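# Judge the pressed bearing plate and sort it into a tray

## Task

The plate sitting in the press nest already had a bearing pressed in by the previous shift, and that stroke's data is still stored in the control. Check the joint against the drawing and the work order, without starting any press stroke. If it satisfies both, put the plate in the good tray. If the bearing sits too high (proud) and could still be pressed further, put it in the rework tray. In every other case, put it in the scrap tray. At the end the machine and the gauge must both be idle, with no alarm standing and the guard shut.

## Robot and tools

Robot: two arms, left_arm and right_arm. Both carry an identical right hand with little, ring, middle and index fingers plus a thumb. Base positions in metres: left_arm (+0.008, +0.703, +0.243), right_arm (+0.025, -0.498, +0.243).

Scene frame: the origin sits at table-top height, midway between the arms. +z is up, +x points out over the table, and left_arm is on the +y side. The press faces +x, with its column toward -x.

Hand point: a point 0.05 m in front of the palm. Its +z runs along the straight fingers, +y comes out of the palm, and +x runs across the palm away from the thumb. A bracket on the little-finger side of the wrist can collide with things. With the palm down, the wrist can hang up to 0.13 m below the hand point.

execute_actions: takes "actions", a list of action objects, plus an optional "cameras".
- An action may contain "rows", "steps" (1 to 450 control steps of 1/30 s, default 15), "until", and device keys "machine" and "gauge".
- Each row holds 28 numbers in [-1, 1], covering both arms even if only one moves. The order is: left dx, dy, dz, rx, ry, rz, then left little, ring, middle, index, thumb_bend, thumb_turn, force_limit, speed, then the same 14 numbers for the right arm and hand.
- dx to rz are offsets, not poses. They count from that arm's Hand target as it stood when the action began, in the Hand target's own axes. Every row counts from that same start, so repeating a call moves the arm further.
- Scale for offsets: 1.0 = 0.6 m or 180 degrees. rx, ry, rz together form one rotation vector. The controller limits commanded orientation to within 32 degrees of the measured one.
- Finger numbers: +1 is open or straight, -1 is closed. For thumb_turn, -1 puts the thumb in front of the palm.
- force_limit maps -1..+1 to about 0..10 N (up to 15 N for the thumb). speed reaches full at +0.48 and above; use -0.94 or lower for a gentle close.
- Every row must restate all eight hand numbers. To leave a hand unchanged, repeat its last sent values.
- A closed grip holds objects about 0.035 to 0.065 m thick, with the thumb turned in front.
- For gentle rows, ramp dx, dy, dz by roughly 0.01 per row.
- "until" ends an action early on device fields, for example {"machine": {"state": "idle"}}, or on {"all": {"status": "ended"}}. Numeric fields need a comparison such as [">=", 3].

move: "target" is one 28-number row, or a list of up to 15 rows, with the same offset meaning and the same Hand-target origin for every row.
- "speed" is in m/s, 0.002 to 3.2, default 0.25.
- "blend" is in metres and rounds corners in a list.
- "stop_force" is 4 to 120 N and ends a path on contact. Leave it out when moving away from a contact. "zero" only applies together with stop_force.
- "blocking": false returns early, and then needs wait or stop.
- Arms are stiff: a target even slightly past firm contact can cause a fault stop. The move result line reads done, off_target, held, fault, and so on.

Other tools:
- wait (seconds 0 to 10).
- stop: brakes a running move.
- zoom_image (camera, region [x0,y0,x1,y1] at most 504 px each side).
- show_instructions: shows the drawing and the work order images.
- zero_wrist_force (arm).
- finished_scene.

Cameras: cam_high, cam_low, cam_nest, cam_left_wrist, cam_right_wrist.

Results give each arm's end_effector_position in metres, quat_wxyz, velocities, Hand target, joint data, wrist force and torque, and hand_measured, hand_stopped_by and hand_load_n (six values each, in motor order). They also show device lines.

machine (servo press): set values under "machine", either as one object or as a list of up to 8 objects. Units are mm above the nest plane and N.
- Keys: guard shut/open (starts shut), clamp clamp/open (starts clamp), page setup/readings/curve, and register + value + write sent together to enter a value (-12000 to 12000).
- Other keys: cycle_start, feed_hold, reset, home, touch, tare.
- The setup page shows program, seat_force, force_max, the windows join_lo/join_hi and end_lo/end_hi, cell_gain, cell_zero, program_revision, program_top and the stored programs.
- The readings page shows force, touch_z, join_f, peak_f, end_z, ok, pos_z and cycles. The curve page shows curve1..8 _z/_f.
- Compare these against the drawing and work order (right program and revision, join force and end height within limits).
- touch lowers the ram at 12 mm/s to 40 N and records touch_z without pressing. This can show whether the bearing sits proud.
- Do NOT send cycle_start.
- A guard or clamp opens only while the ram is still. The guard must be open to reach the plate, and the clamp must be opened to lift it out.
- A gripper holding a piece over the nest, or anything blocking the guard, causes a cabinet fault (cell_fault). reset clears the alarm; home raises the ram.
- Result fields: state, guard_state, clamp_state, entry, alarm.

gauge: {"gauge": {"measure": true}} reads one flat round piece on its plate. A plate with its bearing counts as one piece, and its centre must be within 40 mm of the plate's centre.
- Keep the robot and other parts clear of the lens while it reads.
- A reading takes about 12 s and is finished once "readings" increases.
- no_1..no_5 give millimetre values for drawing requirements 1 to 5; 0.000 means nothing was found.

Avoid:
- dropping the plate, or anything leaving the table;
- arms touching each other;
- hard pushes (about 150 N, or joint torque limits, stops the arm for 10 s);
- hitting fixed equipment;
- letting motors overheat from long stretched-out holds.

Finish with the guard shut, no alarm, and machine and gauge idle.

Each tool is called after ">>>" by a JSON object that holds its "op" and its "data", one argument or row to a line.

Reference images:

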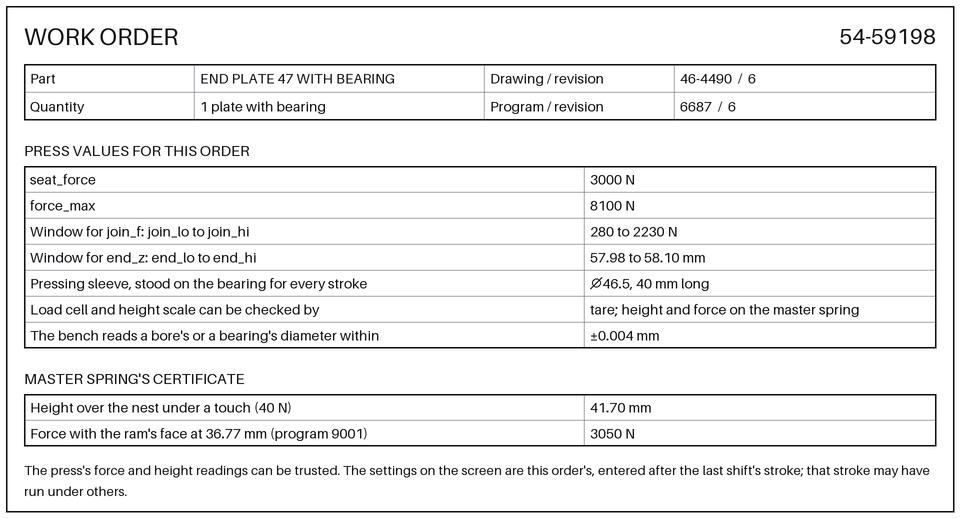

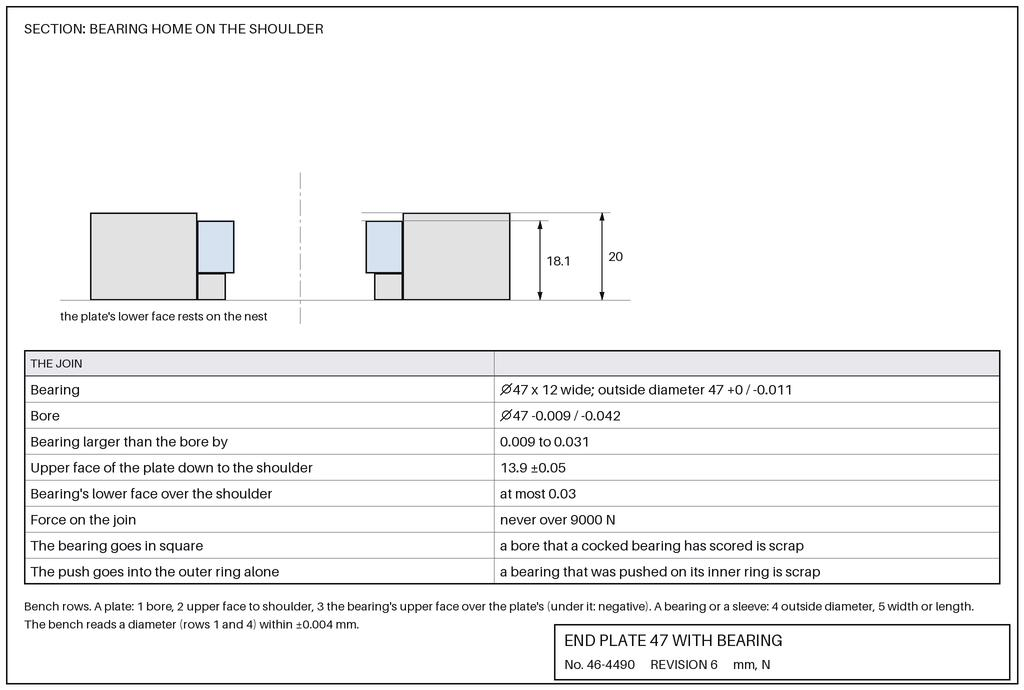

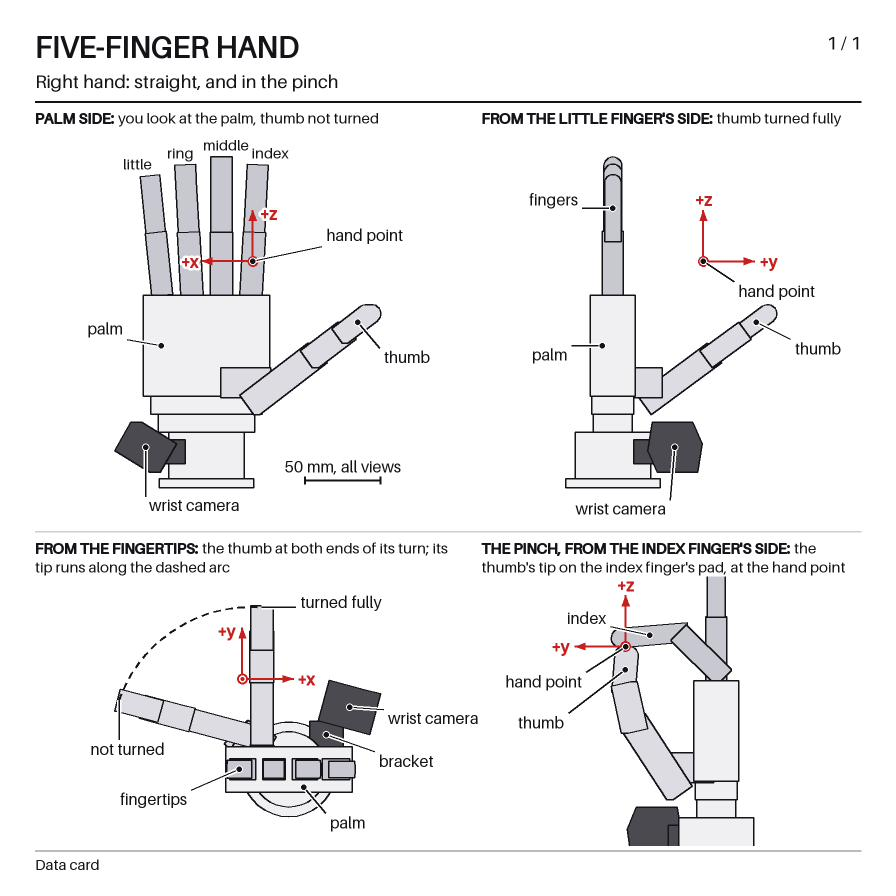

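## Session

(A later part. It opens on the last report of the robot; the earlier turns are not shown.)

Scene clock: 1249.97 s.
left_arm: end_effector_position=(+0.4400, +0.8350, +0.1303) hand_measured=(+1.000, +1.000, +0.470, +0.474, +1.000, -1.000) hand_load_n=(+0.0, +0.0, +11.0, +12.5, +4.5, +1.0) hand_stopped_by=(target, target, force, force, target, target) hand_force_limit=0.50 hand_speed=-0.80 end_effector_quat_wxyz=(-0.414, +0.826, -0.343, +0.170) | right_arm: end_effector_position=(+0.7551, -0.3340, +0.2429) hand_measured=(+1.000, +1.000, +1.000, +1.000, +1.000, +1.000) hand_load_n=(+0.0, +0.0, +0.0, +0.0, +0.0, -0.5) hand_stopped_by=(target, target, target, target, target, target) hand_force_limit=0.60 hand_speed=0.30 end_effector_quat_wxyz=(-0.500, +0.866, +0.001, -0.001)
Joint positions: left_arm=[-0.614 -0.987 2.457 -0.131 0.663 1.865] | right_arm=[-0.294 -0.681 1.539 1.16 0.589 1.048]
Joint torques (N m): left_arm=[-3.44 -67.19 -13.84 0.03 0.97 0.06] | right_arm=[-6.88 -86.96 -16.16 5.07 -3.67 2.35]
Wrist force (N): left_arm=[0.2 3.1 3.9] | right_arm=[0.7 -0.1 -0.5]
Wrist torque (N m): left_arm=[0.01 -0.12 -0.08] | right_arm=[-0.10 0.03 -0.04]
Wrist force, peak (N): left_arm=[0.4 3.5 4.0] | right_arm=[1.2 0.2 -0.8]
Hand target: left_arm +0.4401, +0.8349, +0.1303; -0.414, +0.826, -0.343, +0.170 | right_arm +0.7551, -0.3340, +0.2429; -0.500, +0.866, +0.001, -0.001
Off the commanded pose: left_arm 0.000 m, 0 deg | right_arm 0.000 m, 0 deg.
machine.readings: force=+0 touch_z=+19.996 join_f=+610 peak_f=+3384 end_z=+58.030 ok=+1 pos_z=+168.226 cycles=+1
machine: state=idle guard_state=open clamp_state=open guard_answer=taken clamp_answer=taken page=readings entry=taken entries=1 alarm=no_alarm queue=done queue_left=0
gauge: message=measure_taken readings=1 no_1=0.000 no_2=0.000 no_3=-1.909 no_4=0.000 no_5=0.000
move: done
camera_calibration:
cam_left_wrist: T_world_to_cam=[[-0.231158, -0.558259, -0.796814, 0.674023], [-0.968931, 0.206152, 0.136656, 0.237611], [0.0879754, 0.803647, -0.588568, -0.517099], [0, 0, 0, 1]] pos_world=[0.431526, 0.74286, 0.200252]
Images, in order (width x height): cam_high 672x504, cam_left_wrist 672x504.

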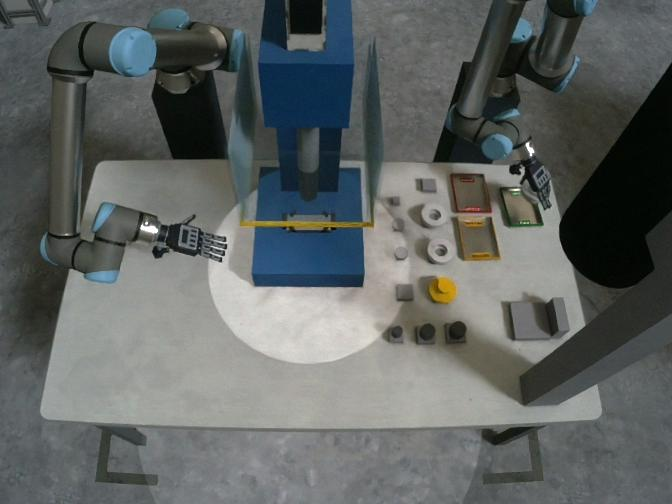

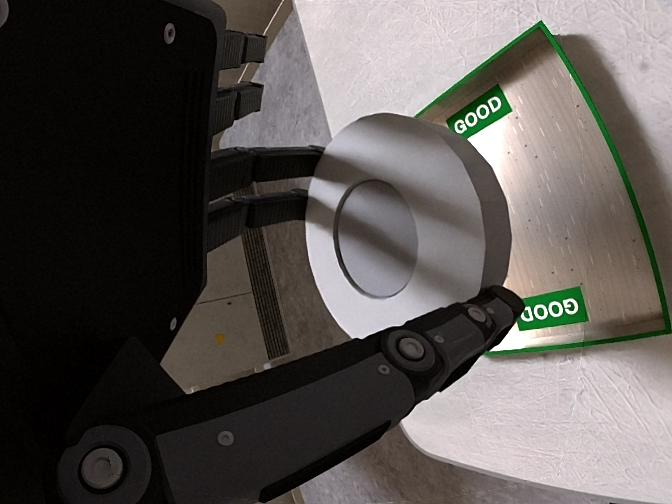

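>>> {"op": "move", "data": {
  "target": [0.01178,0.1081,0.0781,0,0,0,1,1,0.15,0.15,1,-1,0.5,-0.8,0,0,0,0,0,0,1,1,1,1,1,1,0.6,0.3],
  "speed": 0.06,
  "cameras": ["cam_left_wrist","cam_high","cam_low"]
}}

>>> {"op": "zoom_image", "data": {
  "camera": "cam_high",
  "region": [440, 120, 580, 260]
}}

Scene clock: 1268.67 s.
left_arm: end_effector_position=(+0.4442, +0.8289, +0.0502) hand_measured=(+1.000, +1.000, +0.470, +0.474, +1.000, -1.000) hand_load_n=(+0.0, +0.0, +11.0, +12.5, +4.5, +1.0) hand_stopped_by=(target, target, force, force, target, target) hand_force_limit=0.50 hand_speed=-0.80 end_effector_quat_wxyz=(-0.414, +0.826, -0.343, +0.171) end_effector_velocity=(+0.000, +0.000, +0.002) end_effector_angular_velocity=(+0.002, +0.002, +0.000) | right_arm: end_effector_position=(+0.7551, -0.3340, +0.2429) hand_measured=(+1.000, +1.000, +1.000, +1.000, +1.000, +1.000) hand_load_n=(+0.0, +0.0, +0.0, +0.0, +0.0, -0.5) hand_stopped_by=(target, target, target, target, target, target) hand_force_limit=0.60 hand_speed=0.30 end_effector_quat_wxyz=(-0.500, +0.866, +0.001, -0.001)
Joint positions: left_arm=[-0.623 -0.782 2.413 -0.28 0.661 1.85] | right_arm=[-0.294 -0.681 1.539 1.16 0.589 1.048]
Joint velocities: left_arm=[0 -0.004 0.001 0.005 0 0.001] | right_arm=[within noise]
Joint torques (N m): left_arm=[-6.95 -73.91 18.18 7.99 -5.04 0.06] | right_arm=[-5.14 -84.82 -16.36 5.07 -3.89 2.29]
Wrist force (N): left_arm=[0.3 3.3 3.7] | right_arm=[0.9 0.0 -0.6]
Wrist torque (N m): left_arm=[0.06 -0.13 0.08] | right_arm=[-0.09 0.01 -0.02]
Wrist force, peak (N): left_arm=[0.4 4.1 4.5] | right_arm=[1.3 0.1 -0.8]
Hand target: left_arm +0.4440, +0.8291, +0.0503; -0.414, +0.826, -0.343, +0.170 | right_arm +0.7551, -0.3340, +0.2429; -0.500, +0.866, +0.001, -0.001
Off the commanded pose: left_arm 0.000 m, 0 deg | right_arm 0.000 m, 0 deg.
machine.readings: force=+0 touch_z=+19.996 join_f=+610 peak_f=+3384 end_z=+58.030 ok=+1 pos_z=+168.226 cycles=+1
machine: state=idle guard_state=open clamp_state=open guard_answer=taken clamp_answer=taken page=readings entry=taken entries=1 alarm=no_alarm queue=done queue_left=0
gauge: message=measure_taken readings=1 no_1=0.000 no_2=0.000 no_3=-1.909 no_4=0.000 no_5=0.000
move: done
camera_calibration:
cam_left_wrist: T_world_to_cam=[[-0.23049, -0.558839, -0.796601, 0.60793], [-0.969053, 0.206173, 0.135751, 0.254011], [0.0883745, 0.803238, -0.589066, -0.559603], [0, 0, 0, 1]] pos_world=[0.435727, 0.736859, 0.120152]
Images, in order (width x height): cam_high 672x504, cam_low 672x504, cam_left_wrist 672x504.

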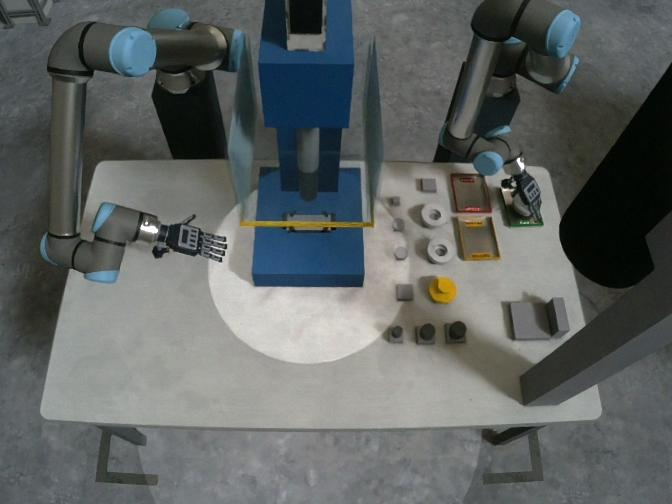

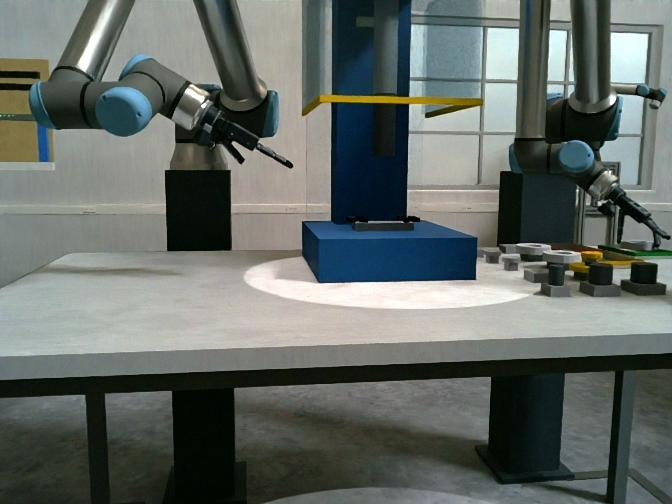

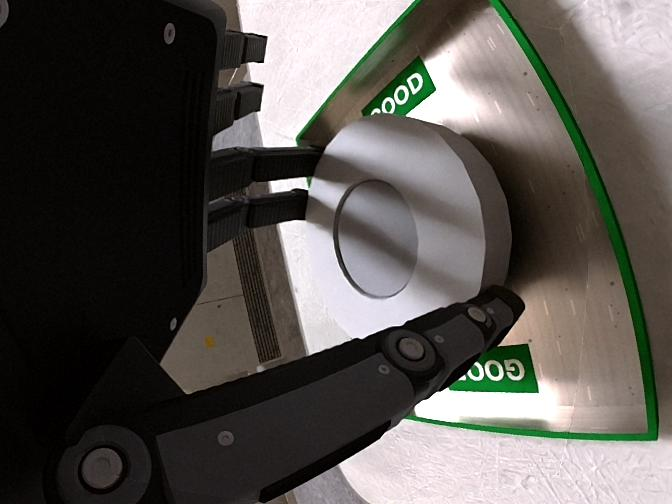

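Scaled by 3.600 from the camera's 672x504 image, which has a finer 960x720 frame.

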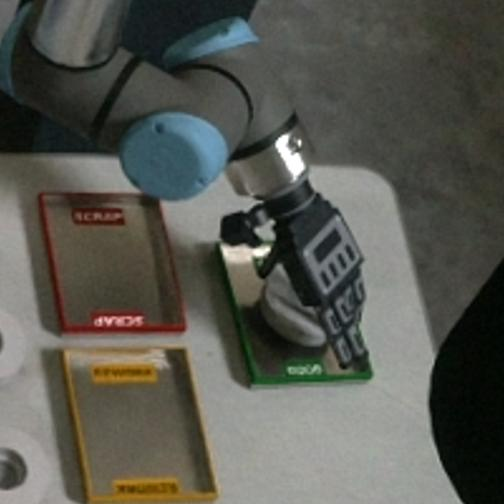

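>>> {"op": "move", "data": {
  "target": [0,0.0347,0.026,0,0,0,1,1,0.15,0.15,1,-1,0.5,-0.8,0,0,0,0,0,0,1,1,1,1,1,1,0.6,0.3],
  "speed": 0.01,
  "stop_force": 4
}}

Scene clock: 1281.77 s.
left_arm: end_effector_position=(+0.4439, +0.8291, +0.0322) hand_measured=(+1.000, +1.000, +0.470, +0.474, +1.000, -1.000) hand_load_n=(+0.0, +0.0, +11.0, +12.5, +4.5, +1.0) hand_stopped_by=(target, target, force, force, target, target) hand_force_limit=0.50 hand_speed=-0.80 end_effector_quat_wxyz=(-0.414, +0.826, -0.343, +0.170) | right_arm: end_effector_position=(+0.7551, -0.3340, +0.2429) hand_measured=(+1.000, +1.000, +1.000, +1.000, +1.000, +1.000) hand_load_n=(+0.0, +0.0, +0.0, +0.0, +0.0, -0.5) hand_stopped_by=(target, target, target, target, target, target) hand_force_limit=0.60 hand_speed=0.30 end_effector_quat_wxyz=(-0.500, +0.866, +0.001, -0.001)
Joint positions: left_arm=[-0.622 -0.738 2.402 -0.313 0.661 1.85] | right_arm=[-0.294 -0.681 1.539 1.16 0.589 1.048]
Joint torques (N m): left_arm=[10.37 -74.77 20.04 7.9 0.26 2.36] | right_arm=[-4.37 -84.15 -18.24 5 -3.65 2.15]
Wrist force (N): left_arm=[0.3 2.9 3.4] | right_arm=[0.8 -0.1 -0.7]
Wrist torque (N m): left_arm=[0.09 -0.12 0.06] | right_arm=[-0.09 0.02 -0.02]
Wrist force, peak (N): left_arm=[0.8 -3.6 -6.2] | right_arm=[1.4 -0.1 -0.4]
Hand target: left_arm +0.4439, +0.8291, +0.0322; -0.414, +0.826, -0.343, +0.170 (not the last commanded pose) | right_arm +0.7551, -0.3340, +0.2429; -0.500, +0.866, +0.001, -0.001
Off the commanded pose: left_arm 0.008 m, 0 deg | right_arm 0.000 m, 0 deg.
machine.readings: force=+0 touch_z=+19.996 join_f=+610 peak_f=+3384 end_z=+58.030 ok=+1 pos_z=+168.226 cycles=+1
machine: state=idle guard_state=open clamp_state=open guard_answer=taken clamp_answer=taken page=readings entry=taken entries=1 alarm=no_alarm queue=done queue_left=0
gauge: message=measure_taken readings=1 no_1=0.000 no_2=0.000 no_3=-1.909 no_4=0.000 no_5=0.000
move: contact (left_arm)

>>> {"op": "execute_actions", "data": {
  "actions": [
    {"rows":[[0,0.00133,0.001,0,0,0,1,1,0.15,0.15,1,-1,0.5,-0.8,0,0,0,0,0,0,1,1,1,1,1,1,0.6,0.3]],"steps":20},
    {"rows":[[0,0,0,0,0,0,1,1,0.75,0.75,1,-1,0.5,-0.8,0,0,0,0,0,0,1,1,1,1,1,1,0.6,0.3]],"steps":80},
    {"rows":[[0,0,0,0,0,0,1,1,1,1,1,-1,0.5,-0.3,0,0,0,0,0,0,1,1,1,1,1,1,0.6,0.3]],"steps":30}
  ],
  "cameras": ["cam_left_wrist"]
}}

Scene clock: 1292.77 s.
left_arm: end_effector_position=(+0.4439, +0.8291, +0.0312) hand_measured=(+1.000, +1.000, +1.000, +1.000, +1.000, -1.000) hand_load_n=(+0.0, +0.0, +0.0, +0.0, +0.5, +0.5) hand_stopped_by=(target, target, target, target, target, target) hand_force_limit=0.50 hand_speed=-0.30 end_effector_quat_wxyz=(-0.414, +0.826, -0.343, +0.170) | right_arm: end_effector_position=(+0.7551, -0.3340, +0.2429) hand_measured=(+1.000, +1.000, +1.000, +1.000, +1.000, +1.000) hand_load_n=(+0.0, +0.0, +0.0, +0.0, +0.0, +0.0) hand_stopped_by=(target, target, target, target, target, target) hand_force_limit=0.60 hand_speed=0.30 end_effector_quat_wxyz=(-0.500, +0.866, +0.001, -0.001)
Joint positions: left_arm=[-0.622 -0.736 2.401 -0.315 0.661 1.85] | right_arm=[-0.294 -0.681 1.539 1.16 0.589 1.048]
Joint torques (N m): left_arm=[0.83 -57.77 14.56 6.48 0.92 3.26] | right_arm=[-6.86 -88.14 -17.17 4.92 -2.99 1.97]
Wrist force (N): left_arm=[0.1 1.2 -0.6] | right_arm=[1.0 0.0 -0.4]
Wrist torque (N m): left_arm=[0.05 -0.13 0.09] | right_arm=[-0.10 -0.02 -0.02]
Wrist force, peak (N): left_arm=[-2.8 -8.5 -10.2] | right_arm=[1.3 0.2 -0.6]
Hand target: left_arm +0.4439, +0.8291, +0.0312; -0.414, +0.826, -0.343, +0.170 | right_arm +0.7551, -0.3340, +0.2429; -0.500, +0.866, +0.001, -0.001
Off the commanded pose: left_arm 0.000 m, 0 deg | right_arm 0.000 m, 0 deg.
machine.readings: force=+0 touch_z=+19.996 join_f=+610 peak_f=+3384 end_z=+58.030 ok=+1 pos_z=+168.226 cycles=+1
machine: state=idle guard_state=open clamp_state=open guard_answer=taken clamp_answer=taken page=readings entry=taken entries=1 alarm=no_alarm queue=done queue_left=0
gauge: message=measure_taken readings=1 no_1=0.000 no_2=0.000 no_3=-1.909 no_4=0.000 no_5=0.000
camera_calibration:
cam_left_wrist: T_world_to_cam=[[-0.230903, -0.558584, -0.796661, 0.592834], [-0.968983, 0.206132, 0.136317, 0.2562], [0.088073, 0.803426, -0.588855, -0.570958], [0, 0, 0, 1]] pos_world=[0.435426, 0.73706, 0.101152]
Images, in order (width x height): cam_left_wrist 672x504.

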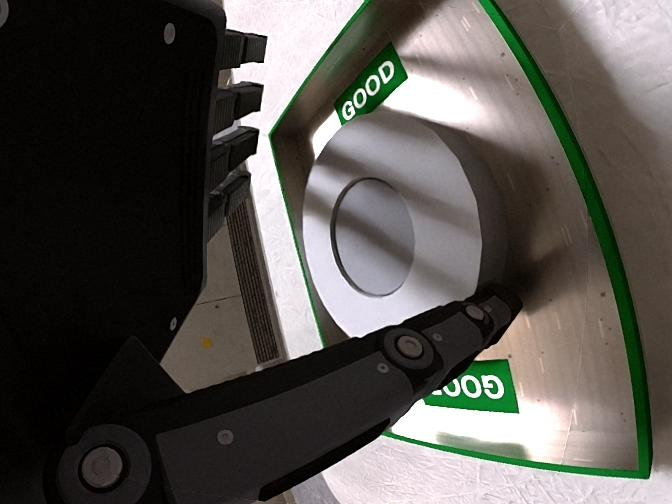

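>>> {"op": "move", "data": {
  "target": [
    [0,0.008,-0.01067,0,0,0,1,1,1,1,1,-1,0.5,-0.3,0,0,0,0,0,0,1,1,1,1,1,1,0.6,0.3],
    [0,-0.0587,-0.0607,0,0,0,1,1,1,1,1,-1,0.5,-0.3,0,0,0,0,0,0,1,1,1,1,1,1,0.6,0.3],
    [0,-0.12,-0.1733,0,0,0,1,1,1,1,1,-1,0.5,-0.3,0,0,0,0,0,0,1,1,1,1,1,1,0.6,0.3]
  ],
  "speed": [0.03,0.06,0.12]
}}

>>> {"op": "execute_actions", "data": {
  "actions": [
    {"machine":{"guard":"shut"},"steps":120,"until":{"machine":{"guard_state":"shut"}}}
  ],
  "cameras": ["cam_high","cam_left_wrist"]
}}

>>> {"op": "zoom_image", "data": {
  "camera": "cam_high",
  "region": [440, 120, 580, 260]
}}

Scene clock: 1319.70 s.
left_arm: end_effector_position=(+0.4157, +0.8006, +0.1512) hand_measured=(+1.000, +1.000, +1.000, +1.000, +1.000, -1.000) hand_load_n=(+0.0, +0.0, +0.0, +0.0, +0.0, +0.0) hand_stopped_by=(target, target, target, target, target, target) hand_force_limit=0.50 hand_speed=-0.30 end_effector_quat_wxyz=(-0.414, +0.826, -0.343, +0.170) | right_arm: end_effector_position=(+0.7551, -0.3340, +0.2429) hand_measured=(+1.000, +1.000, +1.000, +1.000, +1.000, +1.000) hand_load_n=(+0.0, +0.0, +0.0, -0.5, +0.0, +0.0) hand_stopped_by=(target, target, target, target, target, target) hand_force_limit=0.60 hand_speed=0.30 end_effector_quat_wxyz=(-0.500, +0.866, +0.001, -0.001)
Joint positions: left_arm=[-0.771 -0.982 2.494 0.033 0.643 1.606] | right_arm=[-0.294 -0.681 1.539 1.16 0.589 1.048]
Joint torques (N m): left_arm=[9.22 -51.32 -11.51 1.82 -3.98 2.75] | right_arm=[-4.55 -87.51 -17.58 4.98 -4.01 1.99]
Wrist force (N): left_arm=[0.4 0.4 1.6] | right_arm=[0.9 -0.2 -0.5]
Wrist torque (N m): left_arm=[0.02 -0.14 -0.07] | right_arm=[-0.12 -0.01 -0.02]
Wrist force, peak (N): left_arm=[0.1 0.8 2.6] | right_arm=[1.2 0.2 -0.8]
Hand target: left_arm +0.4158, +0.8006, +0.1511; -0.414, +0.826, -0.343, +0.170 | right_arm +0.7551, -0.3340, +0.2429; -0.500, +0.866, +0.001, -0.001
Off the commanded pose: left_arm 0.000 m, 0 deg | right_arm 0.000 m, 0 deg.
machine.readings: force=+0 touch_z=+19.996 join_f=+610 peak_f=+3384 end_z=+58.030 ok=+1 pos_z=+168.226 cycles=+1
machine: state=idle guard_state=open clamp_state=open guard_answer=taken clamp_answer=taken page=readings entry=taken entries=1 alarm=no_alarm queue=done queue_left=0
gauge: message=measure_taken readings=1 no_1=0.000 no_2=0.000 no_3=-1.909 no_4=0.000 no_5=0.000
move: done

Scene clock: 1321.40 s.
left_arm: end_effector_position=(+0.4158, +0.8006, +0.1512) hand_measured=(+1.000, +1.000, +1.000, +1.000, +1.000, -1.000) hand_load_n=(+0.0, +0.0, +0.0, +0.0, +0.0, +0.0) hand_stopped_by=(target, target, target, target, target, target) hand_force_limit=0.50 hand_speed=-0.30 end_effector_quat_wxyz=(-0.414, +0.826, -0.343, +0.170) | right_arm: end_effector_position=(+0.7551, -0.3340, +0.2429) hand_measured=(+1.000, +1.000, +1.000, +1.000, +1.000, +1.000) hand_load_n=(+0.0, +0.0, +0.0, +0.0, +0.0, +0.0) hand_stopped_by=(target, target, target, target, target, target) hand_force_limit=0.60 hand_speed=0.30 end_effector_quat_wxyz=(-0.500, +0.866, +0.001, -0.001)
Joint positions: left_arm=[-0.771 -0.982 2.494 0.033 0.643 1.606] | right_arm=[-0.294 -0.681 1.539 1.16 0.589 1.048]
Joint torques (N m): left_arm=[13.54 -61.67 -12.1 6.78 0.21 3.46] | right_arm=[-5.47 -85.15 -17.18 4.7 -3.96 2.27]
Wrist force (N): left_arm=[0.2 0.4 1.6] | right_arm=[1.0 -0.1 -0.5]
Wrist torque (N m): left_arm=[0.02 -0.11 -0.09] | right_arm=[-0.10 -0.02 -0.01]
Wrist force, peak (N): left_arm=[0.5 0.3 2.0] | right_arm=[1.3 -0.2 -0.5]
Hand target: left_arm +0.4158, +0.8006, +0.1511; -0.414, +0.826, -0.343, +0.170 | right_arm +0.7551, -0.3340, +0.2429; -0.500, +0.866, +0.001, -0.001
Off the commanded pose: left_arm 0.000 m, 0 deg | right_arm 0.000 m, 0 deg.
machine.readings: force=+0 touch_z=+19.996 join_f=+610 peak_f=+3384 end_z=+58.030 ok=+1 pos_z=+168.226 cycles=+1
machine: state=idle guard_state=shut clamp_state=open guard_answer=taken clamp_answer=taken page=readings entry=taken entries=1 alarm=no_alarm queue=running queue_left=0
gauge: message=measure_taken readings=1 no_1=0.000 no_2=0.000 no_3=-1.909 no_4=0.000 no_5=0.000
camera_calibration:
cam_left_wrist: T_world_to_cam=[[-0.230818, -0.558537, -0.796718, 0.665915], [-0.969002, 0.206077, 0.136261, 0.218569], [0.0880785, 0.803473, -0.58879, -0.474893], [0, 0, 0, 1]] pos_world=[0.407327, 0.70846, 0.221152]
Images, in order (width x height): cam_high 672x504, cam_left_wrist 672x504.

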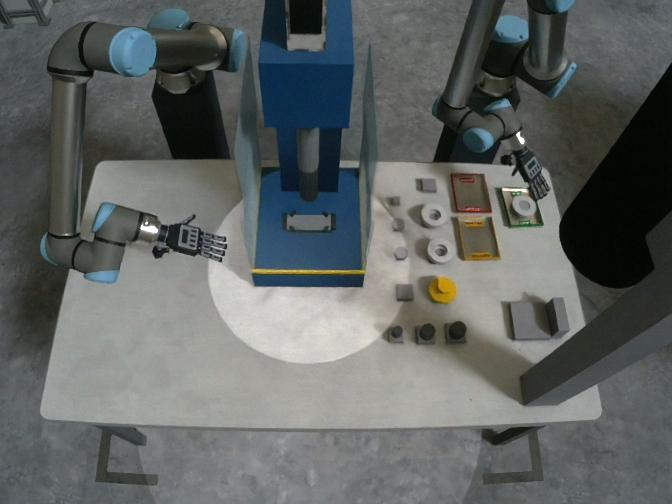

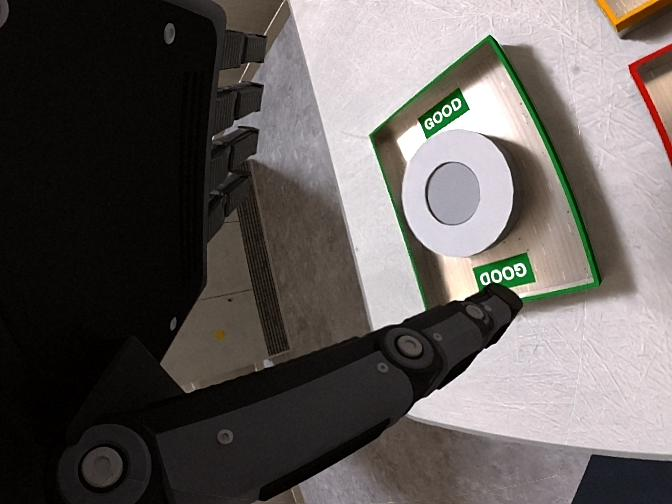

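Scaled by 3.600 from the camera's 672x504 image, which has a finer 960x720 frame.

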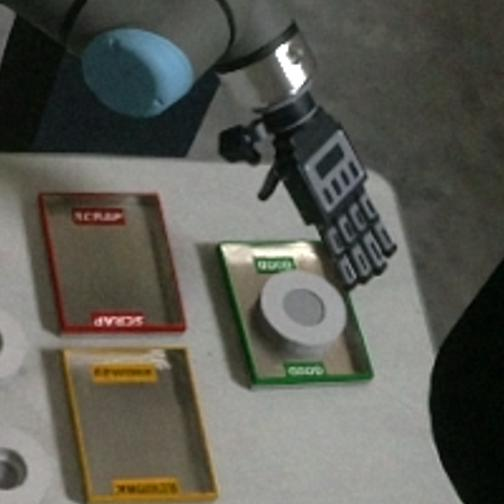

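>>> {"op": "wait", "data": {
  "seconds": 1
}}

Scene clock: 1326.67 s.
left_arm: end_effector_position=(+0.4158, +0.8006, +0.1511) hand_measured=(+1.000, +1.000, +1.000, +1.000, +1.000, -1.000) hand_load_n=(+0.0, +0.0, +0.0, +0.0, +0.0, +0.0) hand_stopped_by=(target, target, target, target, target, target) hand_force_limit=0.50 hand_speed=-0.30 end_effector_quat_wxyz=(-0.414, +0.826, -0.343, +0.170) | right_arm: end_effector_position=(+0.7551, -0.3340, +0.2429) hand_measured=(+1.000, +1.000, +1.000, +1.000, +1.000, +1.000) hand_load_n=(+0.0, +0.0, +0.0, +0.0, +0.0, +0.0) hand_stopped_by=(target, target, target, target, target, target) hand_force_limit=0.60 hand_speed=0.30 end_effector_quat_wxyz=(-0.500, +0.866, +0.001, -0.001)
Joint positions: left_arm=[-0.771 -0.982 2.494 0.033 0.643 1.606] | right_arm=[-0.294 -0.681 1.539 1.16 0.589 1.048]
Joint torques (N m): left_arm=[13.85 -61.86 -12.27 6.74 0.79 3.27] | right_arm=[-4.02 -85.17 -18 5.09 -3.41 2.18]
Wrist force (N): left_arm=[0.3 0.2 1.8] | right_arm=[0.9 0.0 -0.5]
Wrist torque (N m): left_arm=[-0.02 -0.12 -0.09] | right_arm=[-0.09 0.00 -0.02]
Wrist force, peak (N): left_arm=[0.4 0.6 2.1] | right_arm=[1.3 -0.1 -0.4]
Hand target: left_arm +0.4158, +0.8006, +0.1511; -0.414, +0.826, -0.343, +0.170 | right_arm +0.7551, -0.3340, +0.2429; -0.500, +0.866, +0.001, -0.001
Off the commanded pose: left_arm 0.000 m, 0 deg | right_arm 0.000 m, 0 deg.
machine.readings: force=+0 touch_z=+19.996 join_f=+610 peak_f=+3384 end_z=+58.030 ok=+1 pos_z=+168.226 cycles=+1
machine: state=idle guard_state=shut clamp_state=open guard_answer=taken clamp_answer=taken page=readings entry=taken entries=1 alarm=no_alarm queue=done queue_left=0
gauge: message=measure_taken readings=1 no_1=0.000 no_2=0.000 no_3=-1.909 no_4=0.000 no_5=0.000
wait: 1.00 s; at rest from the start

>>> {"op": "finished_scene", "data": {

}}

The scene is finished: the task was done.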